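# Hang a framed picture on two wall hooks by its wire

## Task

Lift the picture and lower its back wire onto both wall hooks so it hangs by the wire, upright, facing outward and level. Letting it drop onto the hooks counts as failure.

## Robot and tools

Robot: two arms, left_arm and right_arm, each with a two-finger gripper. Left sits on the +y side of the scene (the name has nothing to do with image sides). Calibrated bases in the scene frame: left_arm at (+0.035, +0.362, +0.010) m, quat_wxyz (+1.000, 0, 0, -0.013); right_arm at (-0.006, -0.311, +0.028) m, quat_wxyz (+1.000, 0, 0, -0.005). A camera stand is fixed behind the arms.

Frames. Scene frame: origin at table-top height, halfway between the nominal bases, +x out over the table, +z up, +y toward left_arm. Fixed cameras and the table use it. Each arm reports its hand pose, velocities, targets and wrist-camera pose in its own base frame. Motion offsets are taken along the axes of that arm's current Hand target. On the gripper, fingers extend along +z and separate along y; end_effector_position is the point between the pads, just behind the tips.

execute_actions(actions, cameras). actions is a list of actions; each action is a table of up to 15 rows, one row per 1/30 s step; if fewer rows are given the last one repeats to fill 15. Every row holds 14 numbers in [-1, 1]: left_arm dx, dy, dz, rx, ry, rz, opening, then right_arm in the same order, always all 14. The six pose numbers are an offset, not a pose: measured from that arm's Hand target as it was when the action began, along that target's axes. Every row in one action counts from that same start, but each new action or call starts from the updated Hand target, so a repeated offset keeps adding. Scale: 1.0 equals 0.6 m for dx/dy/dz and 180 degrees for rotation; rx, ry, rz form a single rotation vector. To hold an arm still, give it six zeros. opening is absolute: +1 fully open (about 87 mm between pads), +0.5 about 69 mm, 0 about 43 mm, -0.5 about 18 mm, -1 closed; always resend the wanted opening, since 0 is itself a command. cameras: list of names, ["all"], or []; by default images appear only when actions is empty.

move(target, speed, blend, opening_speed, blocking, cameras). target is one 14-number row (same layout and scale as above) or a list of up to 15 such rows; every row is an offset from the Hand targets at the start of the move, not from the previous row. The gripper follows a straight line. speed: top path speed in m/s, 0.002 to 2.9, default 0.25 (rotation up to twice that in rad/s), one value or one per row. blend: corner-rounding radius in metres per row; 0 means stop at each row. opening_speed: how fast openings change, per second on the -1..+1 scale, at least 0.2. blocking=false returns after about 0.5 s while the move continues. A move is capped at 10 s total. Opening changes at later rows happen after everything comes to rest there. The move does not avoid obstacles or the other arm. The result adds a move: line giving the ending (done, off_target, moving, held, fault) and limits (paced = pose clipped, held = steps withheld). done means at rest within 10 mm and 2 degrees.

wait(seconds 0 to 10): let the scene run while arms hold commands. stop(): brakes a running move. zoom_image(camera, region): region [x0, y0, x1, y1] in pixels of that camera's latest full image, at most 504 by 504. finished_scene(scene): ends the current scene permanently, with scene given as the number of the scene being ended; the hanging picture must stay in place without the robot.

Cameras: cam_head_left, cam_head_right, cam_high, cam_left_wrist, cam_right_wrist, all 672x504. Head and high cameras are fixed in the scene frame; wrist cameras ride the arms and may lag while moving.

Reading results: end_effector_position (m) and end_effector_quat_wxyz in the arm's base frame; Hand target is the last commanded pose after clipping, from which the next offsets start. The gripper often settles short of it; any later command, even zeros, asks again, and a remaining gap can be sent as an extra offset. Tool commands lists present gripper commands. grip_measured uses the opening scale; in Joint positions the gripper reading is 0 closed to 1 open. To grip, command about 0.04 below grip_measured at first contact. Joint torques include the arm's own weight; joints 1 to 3 wrap at ±28 N m. Joint velocities may be reported as within noise. Motor temperatures: MOTOR HOT from 75 °C, a fault folds the arm at 90 °C, and it goes limp at 100 °C; holding loads, stretching out or pushing at unreachable poses heats motors.

Cautions: each step the commanded orientation is limited to 40 degrees from the measured one. Sag and friction leave the gripper low, short or tilted, worse at long reach; check position and orientation after each move and correct. Tiny moves may not happen or go astray. Don't route a path near an arm's own base. Faster moves hit harder, and aiming past a contact pushes harder; a blocked arm keeps pressing until commanded back. Never let grippers, housings or wrist cameras meet, and don't squeeze the other arm's fingers. Avoid dropping the picture, releasing it while it moves, slamming into the wall or hooks, or putting strain on camera cables. Anything falling or left off the table fails the task. Objects may occasionally be nudged by outside pushes. Smooth, economical motion is preferred.

Each tool is called after "Emit:" by a JSON object that holds its "name" and its "arguments", one argument or row to a line.

## Session

Emit:
{"name": "execute_actions", "arguments": {
  "actions": []
}}

Scene clock: 0.00 s.
left_arm: end_effector_position=(+0.3717, +0.0186, +0.0371) grip_measured=+1.000 end_effector_quat_wxyz=(+0.561, -0.059, +0.821, +0.083) | right_arm: end_effector_position=(+0.3772, -0.0027, +0.0264) grip_measured=+0.988 end_effector_quat_wxyz=(+0.530, +0.003, +0.848, +0.005)
Joint positions: left_arm=[-0.075 1.577 0.341 0.857 -0.275 -0.032 1] | right_arm=[-0.017 1.583 0.4 0.728 -0.021 0.002 0.994]
Joint velocities: within noise
Joint torques (N m): no reading
Motor temperatures (°C): left_arm=[26 35 31 22 23 19 20] | right_arm=[19 26 30 29 22 22 21]
Heat: left arm: 35 °C; right arm: 30 °C.
Hand target: left_arm +0.3771, +0.0182, +0.0460; +0.573, -0.062, +0.813, +0.082 | right_arm +0.3850, -0.0029, +0.0387; +0.547, +0.002, +0.837, +0.005
Tool commands: left_gripper/opening=+1.0 right_gripper/opening=+1.0

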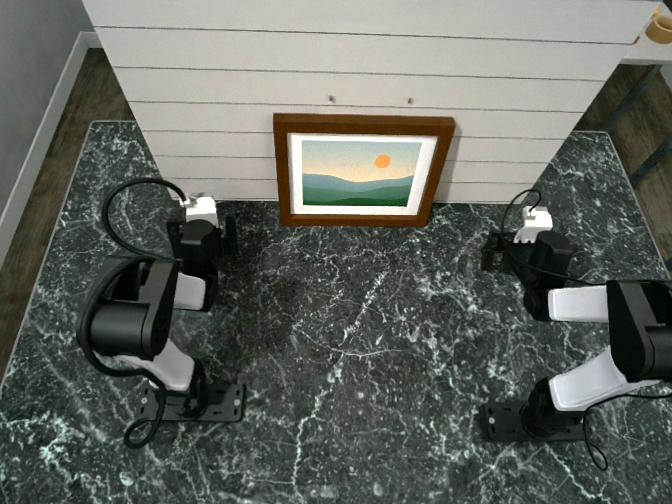

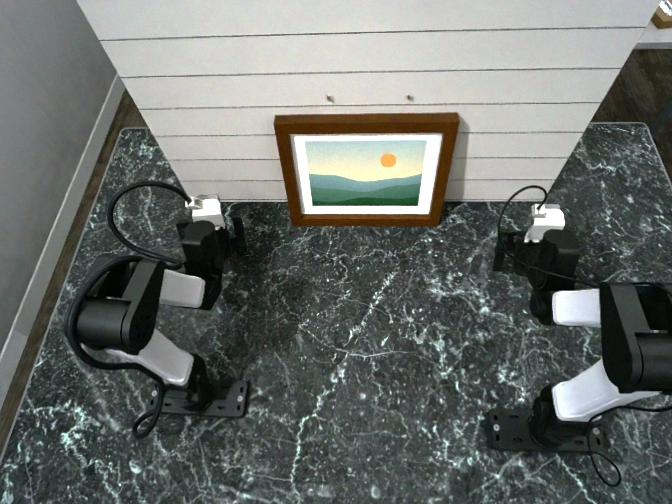

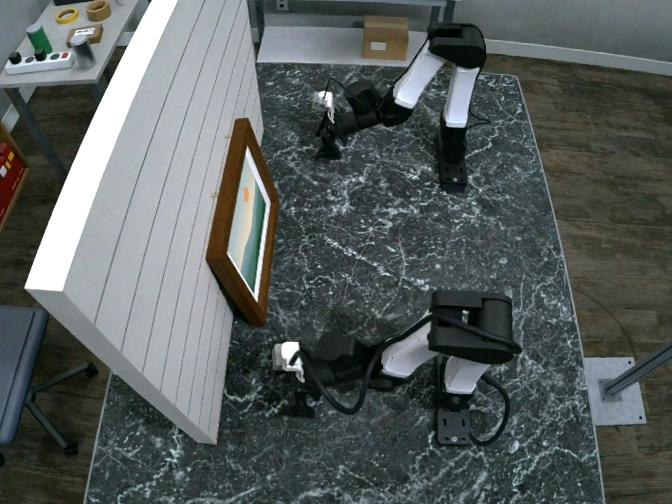

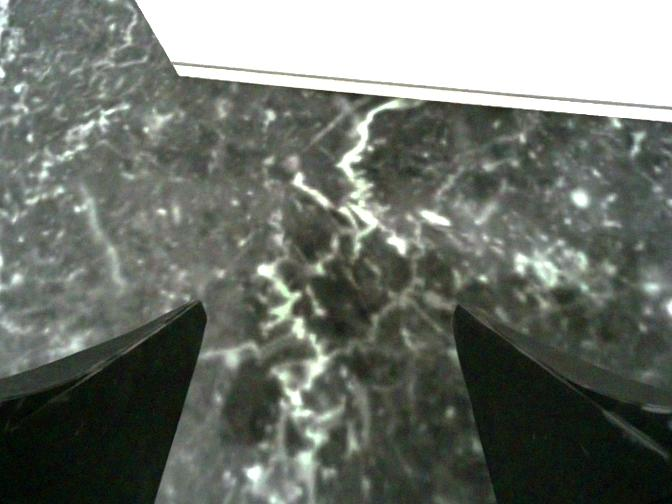

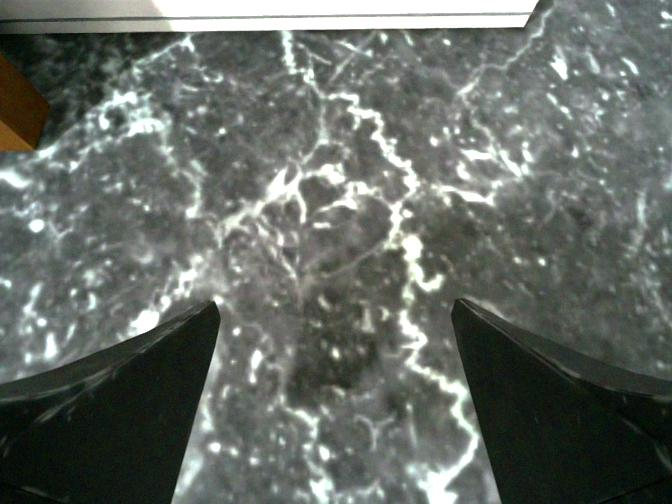

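Emit:
{"name": "zoom_image", "arguments": {
  "camera": "cam_head_left",
  "region": [250, 80, 490, 240]
}}

Emit:
{"name": "zoom_image", "arguments": {
  "camera": "cam_head_right",
  "region": [250, 80, 490, 240]
}}

Emit:
{"name": "zoom_image", "arguments": {
  "camera": "cam_high",
  "region": [170, 100, 310, 340]
}}

Scaled by 2.100 from the camera's 672x504 image, which has a finer 960x720 frame.

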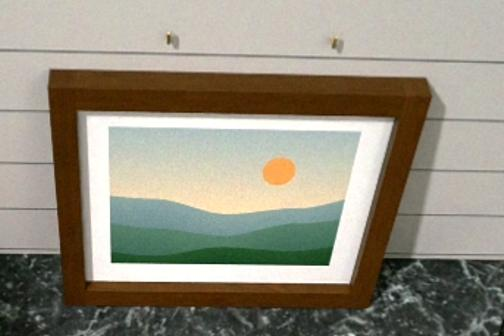

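Scaled by 2.100 from the camera's 672x504 image, which has a finer 960x720 frame.

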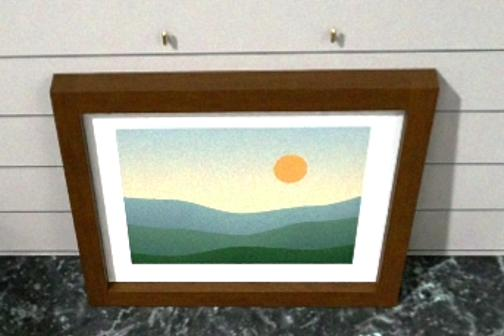

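Scaled by 2.100 from the camera's 672x504 image, which has a finer 960x720 frame.

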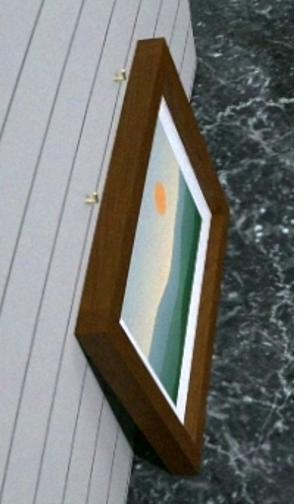

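Emit:
{"name": "zoom_image", "arguments": {
  "camera": "cam_high",
  "region": [250, 310, 430, 430]
}}

Emit:
{"name": "zoom_image", "arguments": {
  "camera": "cam_head_left",
  "region": [150, 170, 270, 310]
}}

Emit:
{"name": "zoom_image", "arguments": {
  "camera": "cam_head_right",
  "region": [470, 170, 610, 310]
}}

Scaled by 2.800 from the camera's 672x504 image, which has a finer 960x720 frame.

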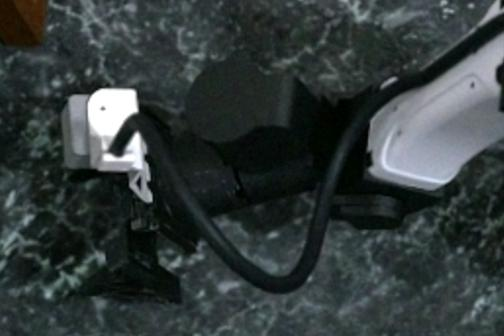

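Scaled by 3.600 from the camera's 672x504 image, which has a finer 960x720 frame.

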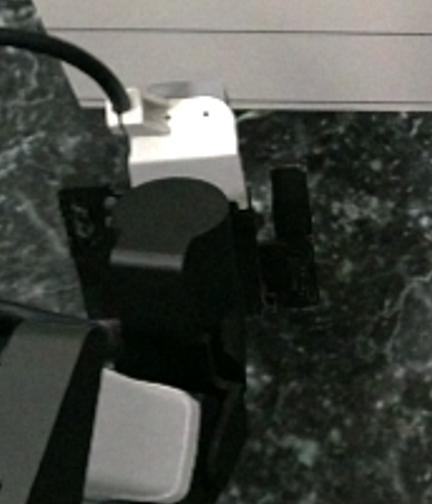

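Scaled by 3.600 from the camera's 672x504 image, which has a finer 960x720 frame.

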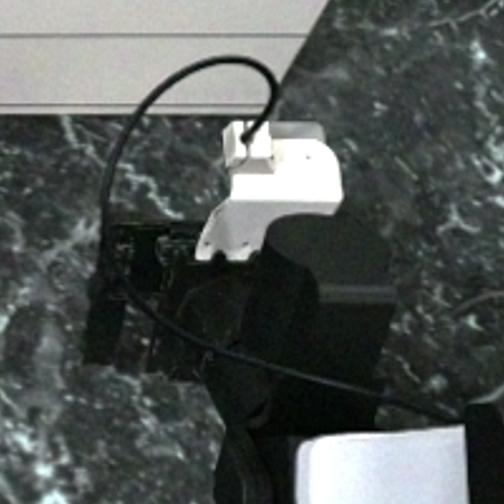

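Emit:
{"name": "move", "arguments": {
  "target": [-0.1245,-0.1208,0.0095,0.5187,0.0059,0.1955,1,-0.1315,0.0648,0.0802,-0.457,0.0084,-0.2095,1],
  "speed": 0.3,
  "cameras": ["all"]
}}

Scene clock: 72.80 s.
left_arm: end_effector_position=(+0.4032, -0.0480, +0.1403) grip_measured=+1.000 end_effector_quat_wxyz=(+0.396, +0.579, +0.618, -0.355) | right_arm: end_effector_position=(+0.4549, +0.0321, +0.0916) grip_measured=+0.988 end_effector_quat_wxyz=(-0.394, +0.578, -0.624, -0.347)
Joint positions: left_arm=[0.23 2.173 1.908 -1.593 1.101 1.913 1] | right_arm=[-0.235 2.424 2.152 -1.557 -1.089 -1.886 0.994]
Joint torques (N m): left_arm=[-1.32 -2.18 7.88 0.13 0.49 0.13] | right_arm=[0.57 -10.4 9.87 -0.19 -0.52 -0.17]
Motor temperatures (°C): left_arm=[25 38 33 27 23 19 20] | right_arm=[19 29 34 34 21 21 21]
Heat: left arm: 38 °C; right arm: 34 °C.
Hand target: left_arm +0.4213, -0.0511, +0.1100; +0.385, +0.589, +0.603, -0.375 | right_arm +0.4608, +0.0355, +0.0921; -0.378, +0.599, -0.594, -0.382
Off the commanded pose: left_arm 0.035 m, 3 deg | right_arm 0.007 m, 6 deg.
joint read past its limit (left arm) — joint 4 (wrist pitch), lower limit.
joint sent to its limit (left arm) — joint 4 (wrist pitch), lower limit. The joint targets still meet the commanded pose.
joint sent to its limit (right arm) — joint 4 (wrist pitch), lower limit. The joint targets are off in orientation, not in position.
move: off_target (left_arm, right_arm)
camera_calibration:
cam_left_wrist: T_world_to_cam=[[-0.996161, -0.0866973, -0.0121218, 0.399054], [-0.0801426, 0.958903, -0.272182, 0.143224], [0.0352211, -0.270166, -0.962169, 0.256331], [0, 0, 0, 1]] pos_world=[0.399972, -0.0334893, 0.290454]
cam_right_wrist: T_world_to_cam=[[0.995049, -0.0990274, 0.00842331, -0.450676], [-0.0941573, -0.966443, -0.239004, 0.118529], [0.0318086, 0.237028, -0.970982, 0.206036], [0, 0, 0, 1]] pos_world=[0.453051, 0.0210856, 0.232182]

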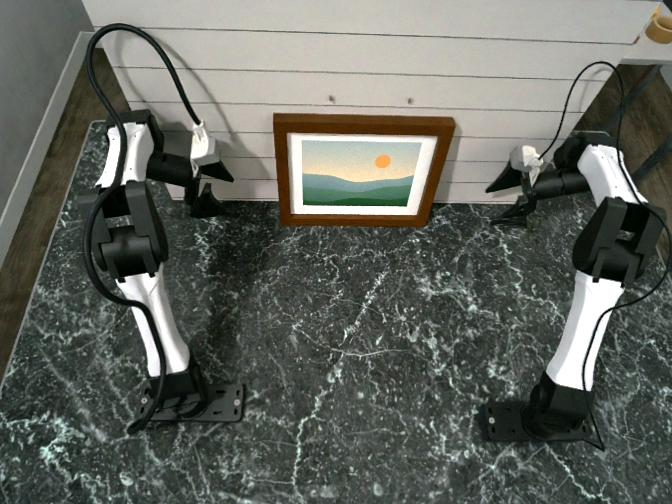

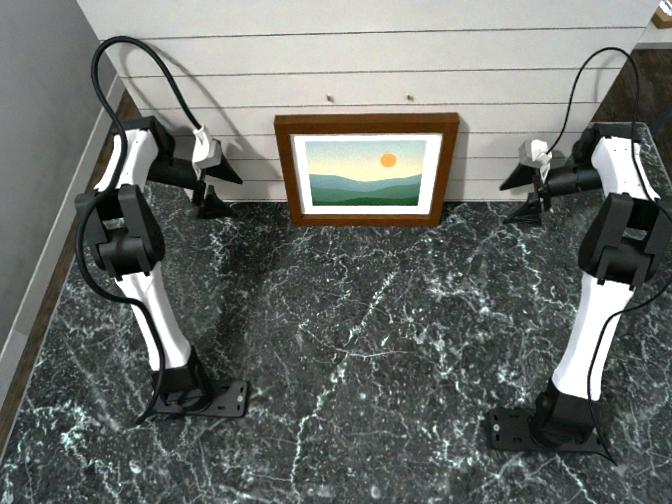

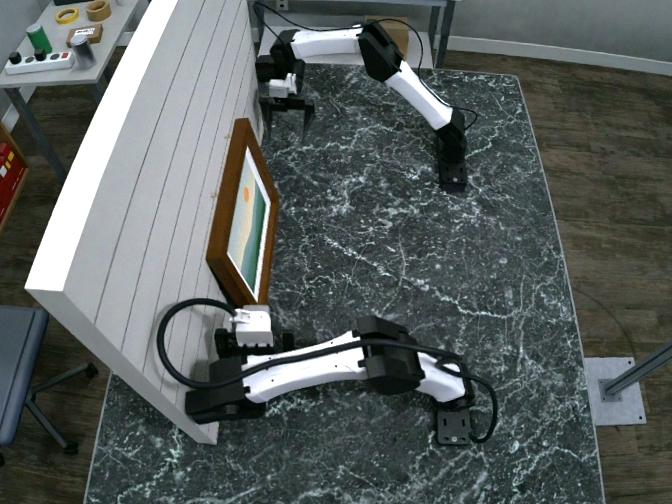

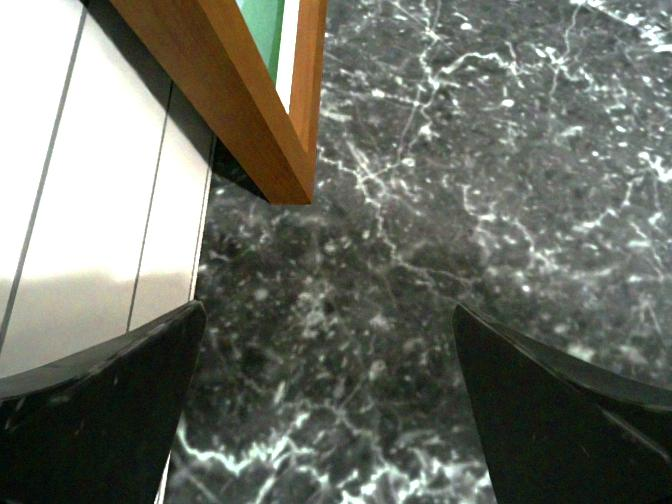

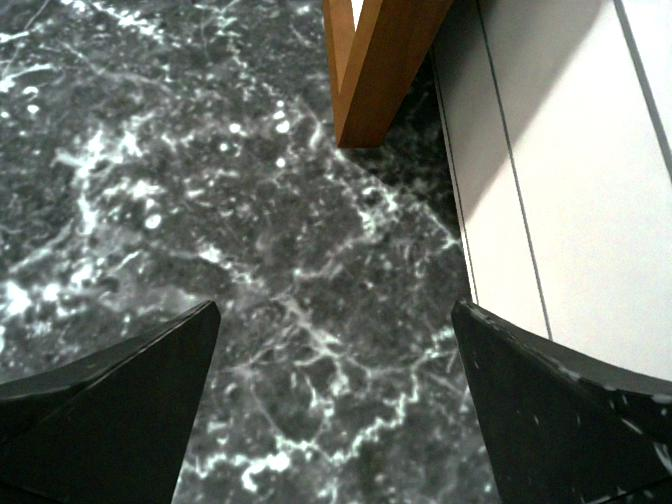

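Emit:
{"name": "move", "arguments": {
  "target": [-0.0225,0.0373,0.1272,0.017,0,-0.038,1,-0.0227,-0.0365,0.1273,-0.0176,0,0.0369,1],
  "speed": 0.12,
  "cameras": ["all"]
}}

Scene clock: 113.93 s.
left_arm: end_effector_position=(+0.3935, -0.0528, +0.1400) grip_measured=+1.000 end_effector_quat_wxyz=(+0.345, +0.492, +0.688, -0.407) | right_arm: end_effector_position=(+0.4474, +0.0391, +0.0947) grip_measured=+0.988 end_effector_quat_wxyz=(+0.359, -0.513, +0.672, +0.394)
Joint positions: left_arm=[0.223 2.178 1.908 -1.587 1.106 1.642 1] | right_arm=[-0.226 2.446 2.189 -1.597 -1.105 -1.705 0.994]
Joint torques (N m): left_arm=[-13.53 0.36 7.9 1.66 0.76 -0.09] | right_arm=[14.79 -1.39 20.38 0.36 -0.68 0.06]
Motor temperatures (°C): left_arm=[26 36 37 23 23 19 20] | right_arm=[20 35 36 29 21 21 20]
Heat: left arm: 37 °C; right arm: 36 °C.
Hand target: left_arm +0.4456, -0.1254, +0.0901; +0.346, +0.562, +0.627, -0.413 | right_arm +0.4819, +0.1107, +0.0720; +0.338, -0.574, +0.617, +0.419
Off the commanded pose: left_arm 0.102 m, 11 deg | right_arm 0.083 m, 10 deg.
joint read past its limit (left arm) — joint 4 (wrist pitch), lower limit.
joint read past its limit (right arm) — joint 4 (wrist pitch), lower limit.
move: off_target (left_arm, right_arm)
camera_calibration:
cam_left_wrist: T_world_to_cam=[[-0.954489, -0.192636, 0.227688, 0.333344], [-0.249557, 0.933898, -0.256038, 0.209991], [-0.163315, -0.301206, -0.939469, 0.328403], [0, 0, 0, 1]] pos_world=[0.424211, -0.0329794, 0.286392]
cam_right_wrist: T_world_to_cam=[[0.969635, -0.169661, -0.176136, -0.410989], [-0.210191, -0.946313, -0.245584, 0.176918], [-0.125014, 0.275149, -0.953239, 0.274618], [0, 0, 0, 1]] pos_world=[0.470026, 0.0221302, 0.232835]

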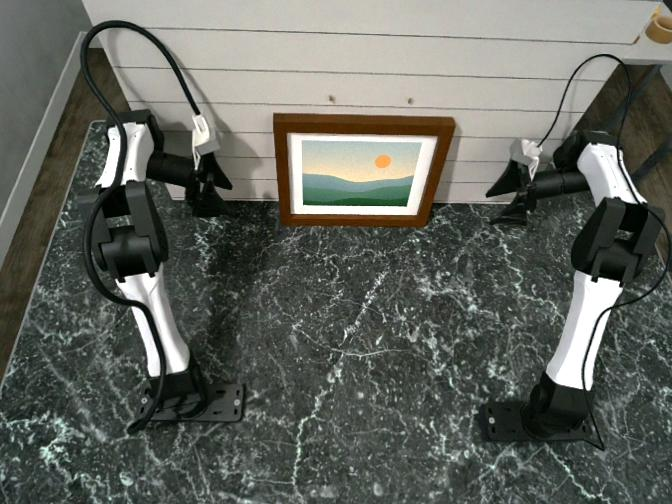

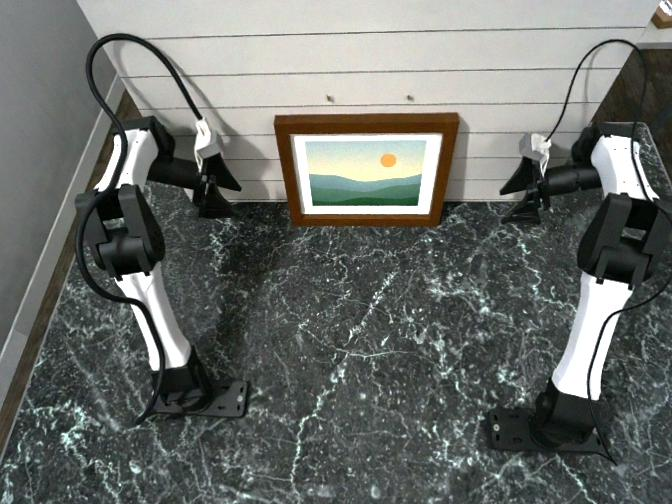

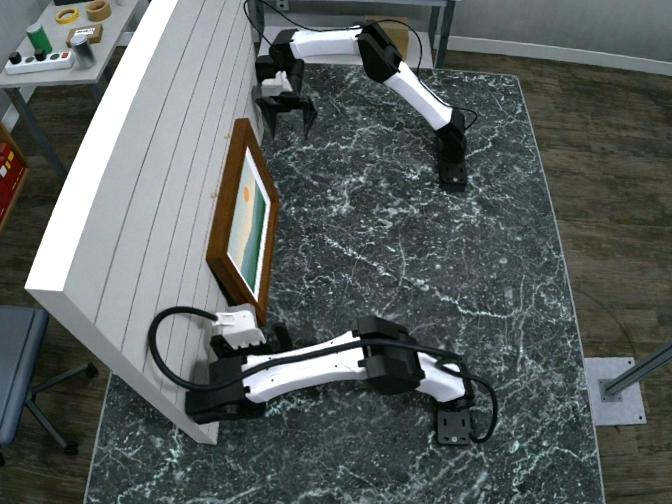

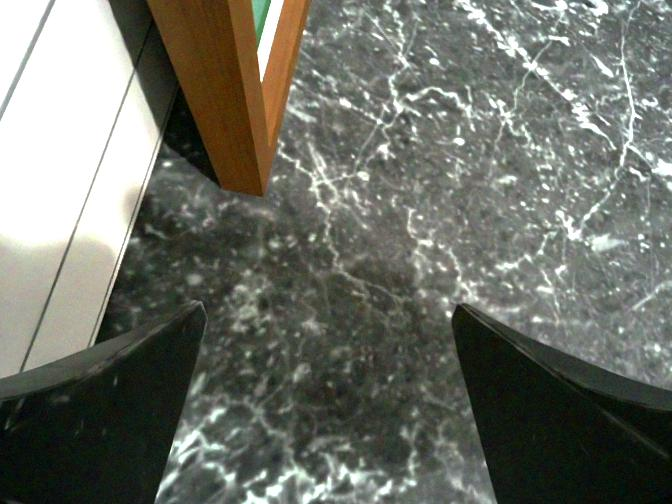

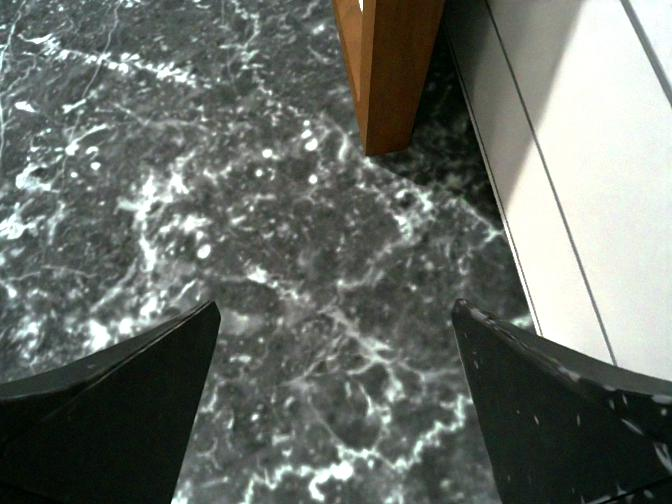

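Emit:
{"name": "move", "arguments": {
  "target": [0.015,-0.0467,-0.0572,-0.1182,-0.062,0,1,0.0148,0.0445,-0.0587,0.1185,-0.0626,0,1],
  "speed": 0.15,
  "cameras": ["cam_head_left","cam_left_wrist","cam_right_wrist"]
}}

Scene clock: 141.67 s.
left_arm: end_effector_position=(+0.4147, -0.0920, +0.0815) grip_measured=+1.000 end_effector_quat_wxyz=(+0.482, +0.433, +0.672, -0.360) | right_arm: end_effector_position=(+0.4548, +0.0758, +0.0585) grip_measured=+0.988 end_effector_quat_wxyz=(+0.478, -0.449, +0.659, +0.367)
Joint positions: left_arm=[0.154 1.915 1.128 -0.174 1.226 0.863 1] | right_arm=[-0.181 2.139 1.39 -0.372 -1.263 -1.045 0.994]
Joint torques (N m): left_arm=[0.08 -12.94 4.59 1.2 0.49 -0.04] | right_arm=[-0.73 -15.88 5.41 1.21 -0.55 0.07]
Motor temperatures (°C): left_arm=[36 36 38 25 23 19 20] | right_arm=[27 31 52 28 22 21 20]
Heat: left arm: 38 °C; right arm: 52 °C.
Hand target: left_arm +0.4177, -0.0913, +0.0999; +0.503, +0.446, +0.656, -0.343 | right_arm +0.4568, +0.0747, +0.0824; +0.497, -0.458, +0.647, +0.352
Off the commanded pose: left_arm 0.019 m, 4 deg | right_arm 0.024 m, 3 deg.
move: off_target (left_arm, right_arm)
camera_calibration:
cam_left_wrist: T_world_to_cam=[[-0.924713, -0.37301, 0.0759623, 0.342796], [-0.368227, 0.825908, -0.426948, 0.290161], [0.096518, -0.422776, -0.90108, 0.143069], [0, 0, 0, 1]] pos_world=[0.410024, -0.0512943, 0.22676]
cam_right_wrist: T_world_to_cam=[[0.940844, -0.331474, -0.0702673, -0.399107], [-0.329752, -0.847999, -0.414924, 0.261247], [0.07795, 0.413549, -0.907139, 0.125454], [0, 0, 0, 1]] pos_world=[0.451865, 0.0373623, 0.194158]
Images, in order (width x height): cam_head_left 672x504, cam_left_wrist 672x504, cam_right_wrist 672x504.

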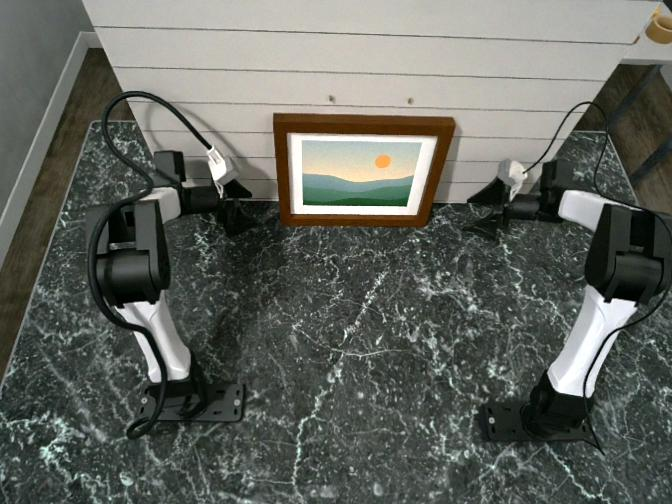

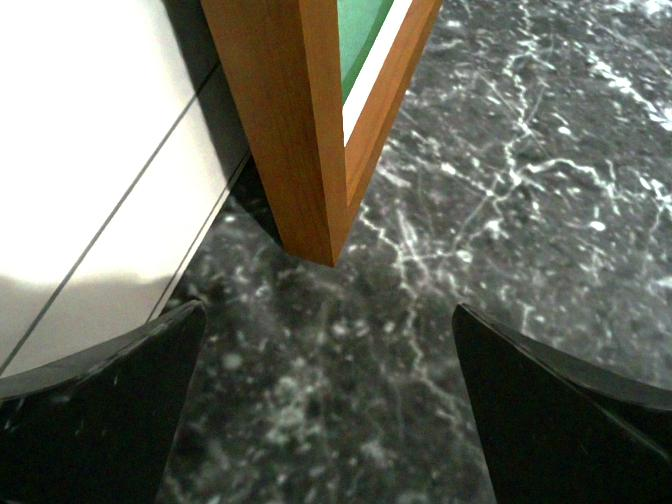

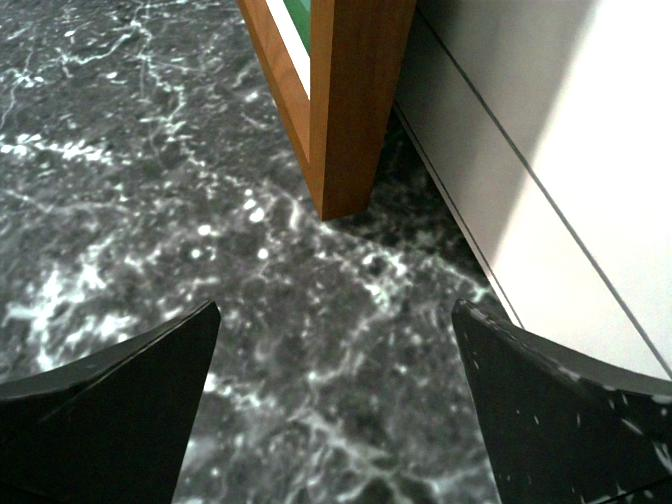

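Emit:
{"name": "move", "arguments": {
  "target": [-0.0193,0.0117,0.0723,0.0741,-0.0064,-0.0228,1,-0.02,-0.0117,0.065,-0.0739,-0.0063,0.0233,1],
  "speed": 0.12,
  "cameras": ["cam_head_left","cam_head_right","cam_left_wrist","cam_right_wrist"]
}}

Scene clock: 159.27 s.
left_arm: end_effector_position=(+0.4079, -0.1206, +0.1157) grip_measured=+1.000 end_effector_quat_wxyz=(+0.408, +0.442, +0.655, -0.457) | right_arm: end_effector_position=(+0.4495, +0.1018, +0.1123) grip_measured=+0.988 end_effector_quat_wxyz=(+0.417, -0.465, +0.635, +0.455)
Joint positions: left_arm=[0.099 2.07 1.534 -0.89 1.316 1.174 1] | right_arm=[-0.133 2.327 1.936 -1.27 -1.329 -1.468 0.994]
Joint torques (N m): left_arm=[-1.84 -3.54 8.76 1.7 0.71 0.13] | right_arm=[1.58 -3.22 11.59 1.33 -0.72 -0.21]
Motor temperatures (°C): left_arm=[32 42 37 25 23 19 20] | right_arm=[24 37 46 29 21 21 20]
Heat: left arm: 42 °C; right arm: 46 °C.
Hand target: left_arm +0.4407, -0.1305, +0.1000; +0.441, +0.475, +0.622, -0.439 | right_arm +0.4769, +0.1109, +0.0839; +0.434, -0.485, +0.614, +0.447
Off the commanded pose: left_arm 0.038 m, 7 deg | right_arm 0.040 m, 4 deg.
move: off_target (left_arm, right_arm)
camera_calibration:
cam_left_wrist: T_world_to_cam=[[-0.948445, -0.198835, 0.246813, 0.334175], [-0.291468, 0.853069, -0.432804, 0.298579], [-0.124492, -0.482429, -0.867043, 0.241451], [0, 0, 0, 1]] pos_world=[0.434031, -0.0717798, 0.256095]
cam_right_wrist: T_world_to_cam=[[0.965882, -0.158674, -0.204681, -0.3955], [-0.23483, -0.869865, -0.433808, 0.265556], [-0.109211, 0.467073, -0.877449, 0.239236], [0, 0, 0, 1]] pos_world=[0.470494, 0.056502, 0.244166]
Images, in order (width x height): cam_head_left 672x504, cam_head_right 672x504, cam_left_wrist 672x504, cam_right_wrist 672x504.

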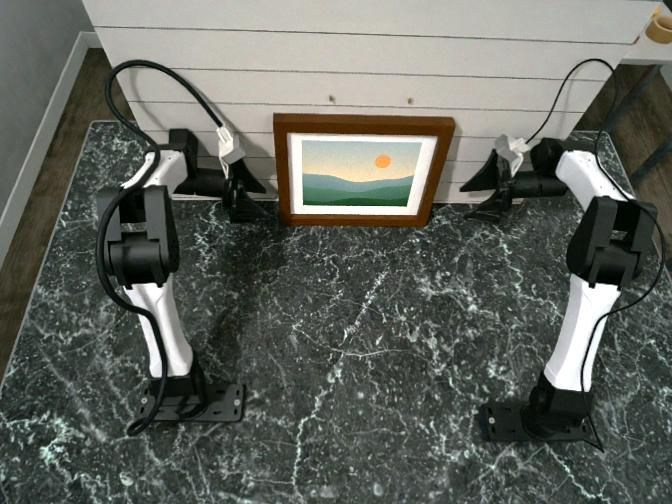

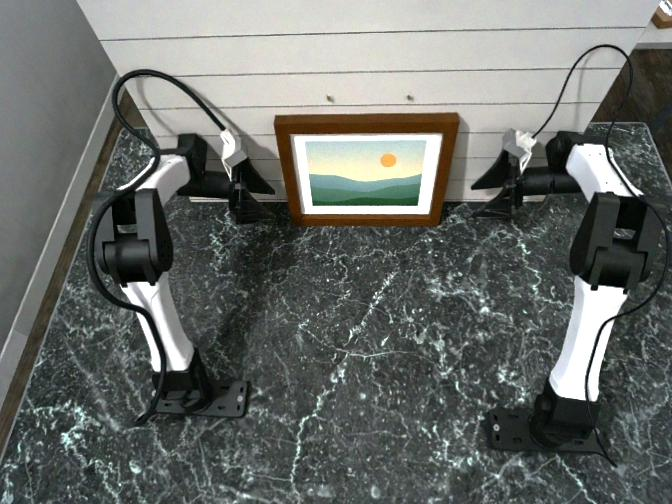

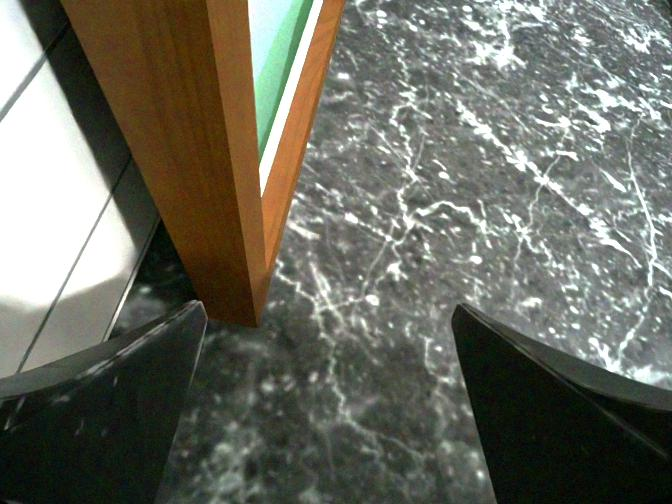

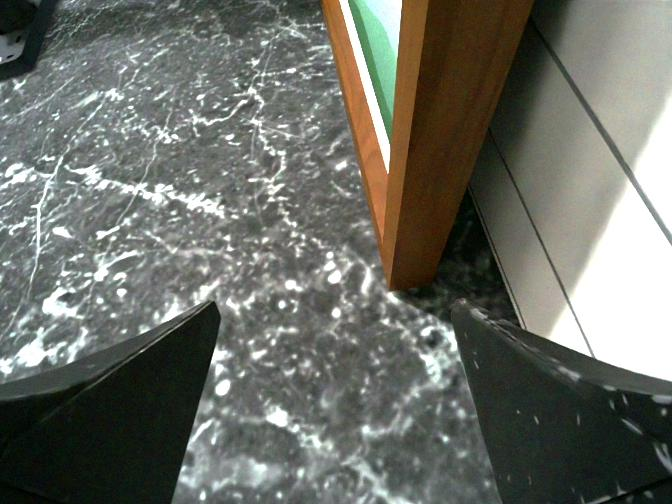

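Emit:
{"name": "move", "arguments": {
  "target": [0.0078,0.0062,-0.0005,-0.0412,-0.0033,0.0043,1,0.016,-0.007,0.0075,0.0406,-0.0027,-0.0048,1],
  "speed": 0.12,
  "cameras": ["cam_left_wrist","cam_right_wrist"]
}}

Scene clock: 193.93 s.
left_arm: end_effector_position=(+0.4298, -0.1230, +0.0799) grip_measured=+1.000 end_effector_quat_wxyz=(+0.454, +0.427, +0.658, -0.424) | right_arm: end_effector_position=(+0.4682, +0.1010, +0.0449) grip_measured=+0.988 end_effector_quat_wxyz=(+0.439, -0.427, +0.663, +0.431)
Joint positions: left_arm=[0.089 2.044 1.278 -0.221 1.293 0.794 1] | right_arm=[-0.129 2.293 1.579 -0.501 -1.308 -0.999 0.994]
Joint torques (N m): left_arm=[-1.52 -12.23 6.12 1.64 0.24 -0.32] | right_arm=[2.19 -16.65 6.87 1.67 -0.52 0.04]
Motor temperatures (°C): left_arm=[29 39 41 27 24 19 20] | right_arm=[22 31 46 29 22 21 20]
Heat: left arm: 41 °C; right arm: 46 °C.
Hand target: left_arm +0.4435, -0.1287, +0.0949; +0.477, +0.447, +0.644, -0.398 | right_arm +0.4800, +0.1127, +0.0730; +0.470, -0.459, +0.635, +0.406
Off the commanded pose: left_arm 0.021 m, 5 deg | right_arm 0.033 m, 7 deg.
move: off_target (left_arm, right_arm)
camera_calibration:
cam_left_wrist: T_world_to_cam=[[-0.942053, -0.283498, 0.179346, 0.355511], [-0.335064, 0.821253, -0.461818, 0.308625], [-0.0163636, -0.49515, -0.868653, 0.164023], [0, 0, 0, 1]] pos_world=[0.441003, -0.0714562, 0.221249]
cam_right_wrist: T_world_to_cam=[[0.939672, -0.267932, -0.21267, -0.403767], [-0.336129, -0.83863, -0.428622, 0.284075], [-0.0635095, 0.474249, -0.878097, 0.160541], [0, 0, 0, 1]] pos_world=[0.48509, 0.053915, 0.176862]
Images, in order (width x height): cam_left_wrist 672x504, cam_right_wrist 672x504.

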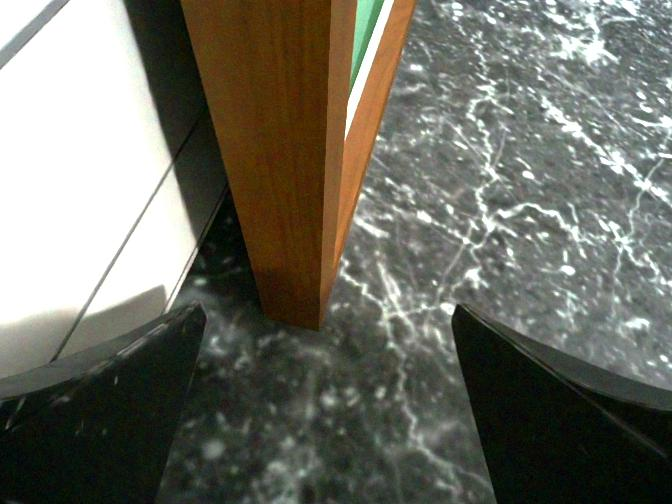

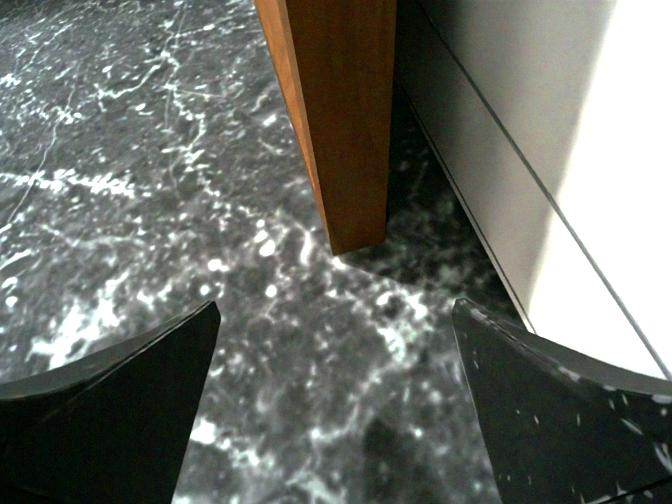

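Emit:
{"name": "move", "arguments": {
  "target": [-0.0212,-0.0063,0.0918,0,0,0,1,-0.0488,0.0192,0.09,0,0,0,1],
  "speed": 0.08,
  "cameras": ["cam_head_left","cam_high","cam_left_wrist","cam_right_wrist"]
}}

Scene clock: 204.77 s.
left_arm: end_effector_position=(+0.4253, -0.1749, +0.0822) grip_measured=+1.000 end_effector_quat_wxyz=(+0.434, +0.430, +0.651, -0.450) | right_arm: end_effector_position=(+0.4649, +0.1625, +0.0497) grip_measured=+0.987 end_effector_quat_wxyz=(+0.417, -0.426, +0.671, +0.440)
Joint positions: left_arm=[-0.033 2.044 1.239 0.002 1.264 0.56 1] | right_arm=[0.011 2.234 1.467 -0.169 -1.236 -0.662 0.993]
Joint torques (N m): left_arm=[-2.26 -10.92 7.95 2.25 -0.37 -0.48] | right_arm=[1.51 -17.44 8.17 2.45 -0.34 0.2]
Heat: left arm: 43 °C; right arm: 43 °C.
Hand target: left_arm +0.4560, -0.1839, +0.0949; +0.477, +0.447, +0.644, -0.397 | right_arm +0.4850, +0.1726, +0.0901; +0.470, -0.459, +0.635, +0.406
Off the commanded pose: left_arm 0.034 m, 8 deg | right_arm 0.046 m, 9 deg.
move: off_target (left_arm, right_arm)
camera_calibration:
cam_left_wrist: T_world_to_cam=[[-0.947406, -0.230907, 0.221594, 0.344204], [-0.310879, 0.828434, -0.465888, 0.34216], [-0.0759988, -0.510274, -0.856647, 0.162045], [0, 0, 0, 1]] pos_world=[0.444786, -0.121291, 0.22195]
cam_right_wrist: T_world_to_cam=[[0.934575, -0.25308, -0.250039, -0.381373], [-0.338063, -0.850684, -0.402554, 0.338079], [-0.110826, 0.460747, -0.880585, 0.159561], [0, 0, 0, 1]] pos_world=[0.488398, 0.117563, 0.181244]
Images, in order (width x height): cam_head_left 672x504, cam_high 672x504, cam_left_wrist 672x504, cam_right_wrist 672x504.

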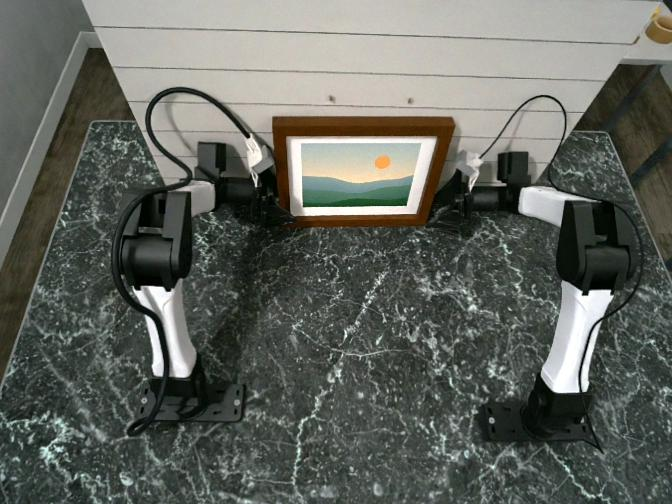

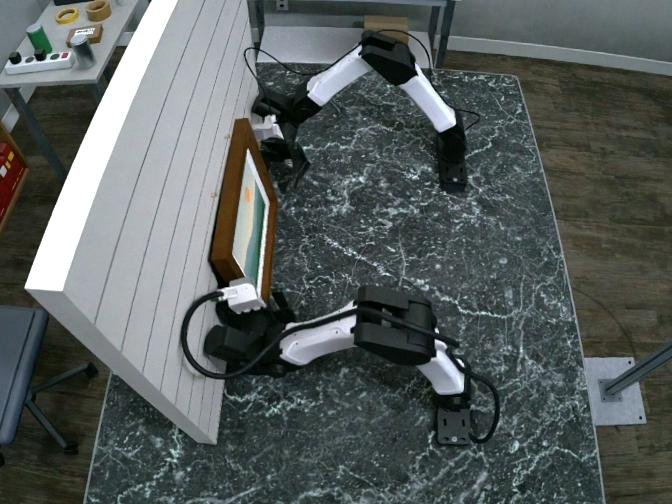

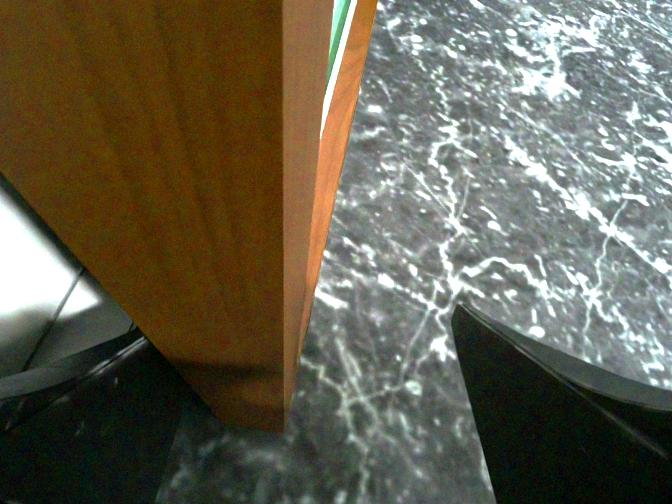

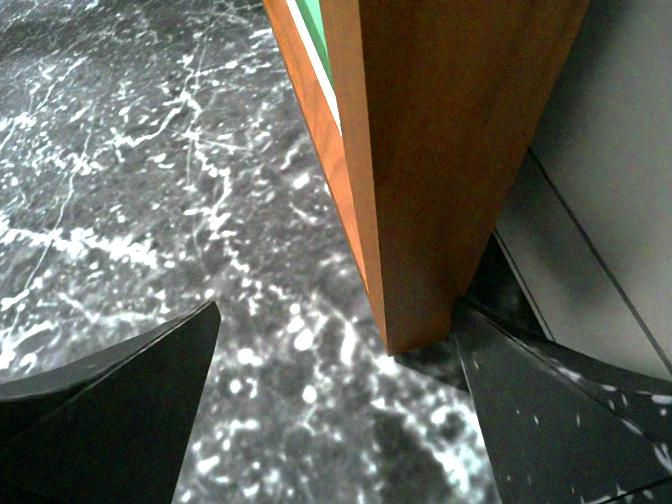

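Emit:
{"name": "move", "arguments": {
  "target": [0.0039,-0.0255,-0.0069,0,0,0,-0.6,0.0023,0.016,-0.0037,0,0,0,-0.6],
  "speed": 0.05,
  "opening_speed": 0.4,
  "cameras": ["cam_head_left","cam_high","cam_left_wrist","cam_right_wrist"]
}}

Scene clock: 216.20 s.
left_arm: end_effector_position=(+0.4413, -0.1764, +0.0738) grip_measured=-0.164 end_effector_quat_wxyz=(+0.460, +0.429, +0.665, -0.403) | right_arm: end_effector_position=(+0.4784, +0.1670, +0.0604) grip_measured=-0.172 end_effector_quat_wxyz=(+0.451, -0.446, +0.659, +0.404)
Joint positions: left_arm=[-0.053 2.041 1.189 0.176 1.155 0.484 0.418] | right_arm=[0.027 2.202 1.436 -0.032 -1.19 -0.626 0.414]
Joint torques (N m): left_arm=[-1.2 -13.97 4.75 1.41 0.44 -0.01] | right_arm=[0.14 -16.57 5.82 1.58 -0.7 0.05]
Motor temperatures (°C): left_arm=[27 47 38 28 23 19 20] | right_arm=[21 41 41 31 21 21 20]
Heat: left arm: 47 °C; right arm: 41 °C.
Hand target: left_arm +0.4401, -0.1839, +0.0950; +0.477, +0.447, +0.644, -0.397 | right_arm +0.4751, +0.1726, +0.0901; +0.470, -0.459, +0.635, +0.406
Off the commanded pose: left_arm 0.022 m, 4 deg | right_arm 0.030 m, 4 deg.
move: off_target (left_arm, right_arm)
camera_calibration:
cam_left_wrist: T_world_to_cam=[[-0.937109, -0.314431, 0.151525, 0.346804], [-0.348741, 0.825625, -0.443535, 0.359021], [0.0143582, -0.468484, -0.883355, 0.124778], [0, 0, 0, 1]] pos_world=[0.448407, -0.128915, 0.216913]
cam_right_wrist: T_world_to_cam=[[0.94903, -0.279829, -0.145043, -0.399036], [-0.315095, -0.853335, -0.415373, 0.341129], [-0.00753758, 0.439904, -0.898013, 0.123571], [0, 0, 0, 1]] pos_world=[0.487116, 0.125076, 0.194787]
Images, in order (width x height): cam_head_left 672x504, cam_high 672x504, cam_left_wrist 672x504, cam_right_wrist 672x504.

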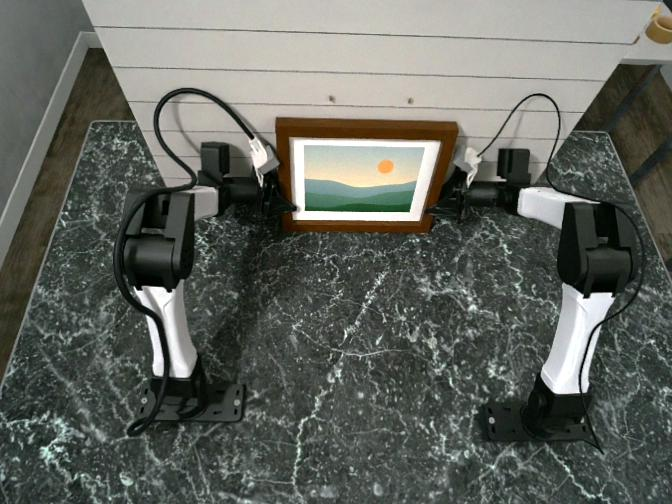

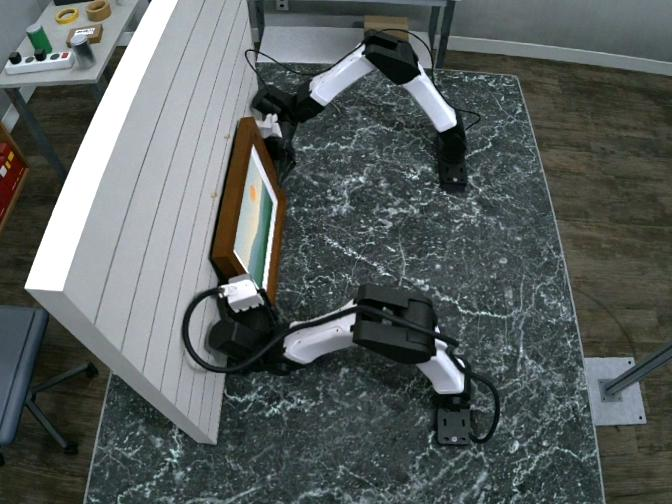

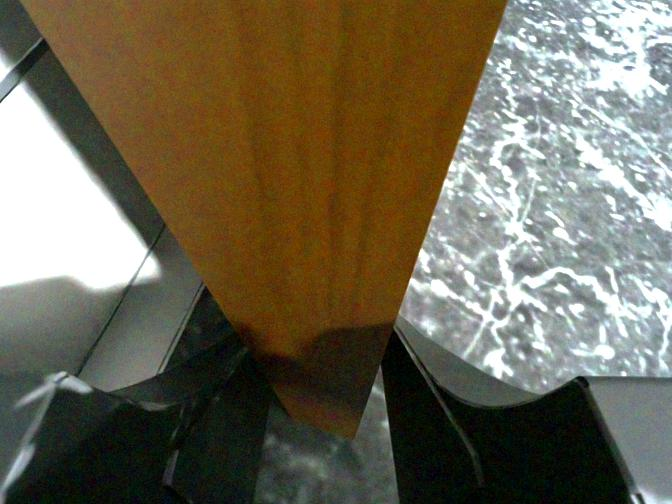

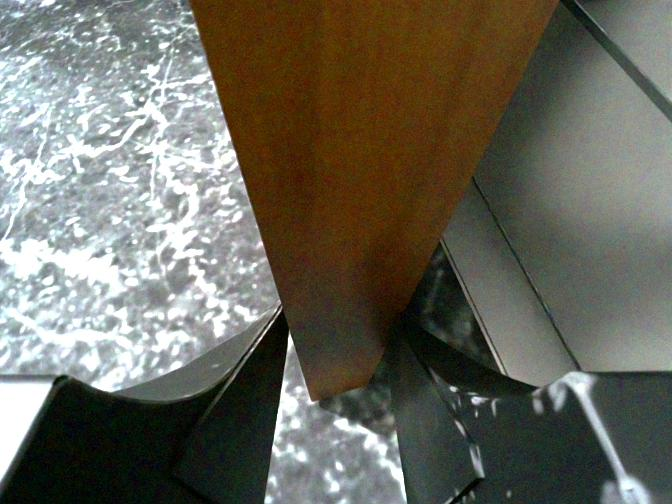

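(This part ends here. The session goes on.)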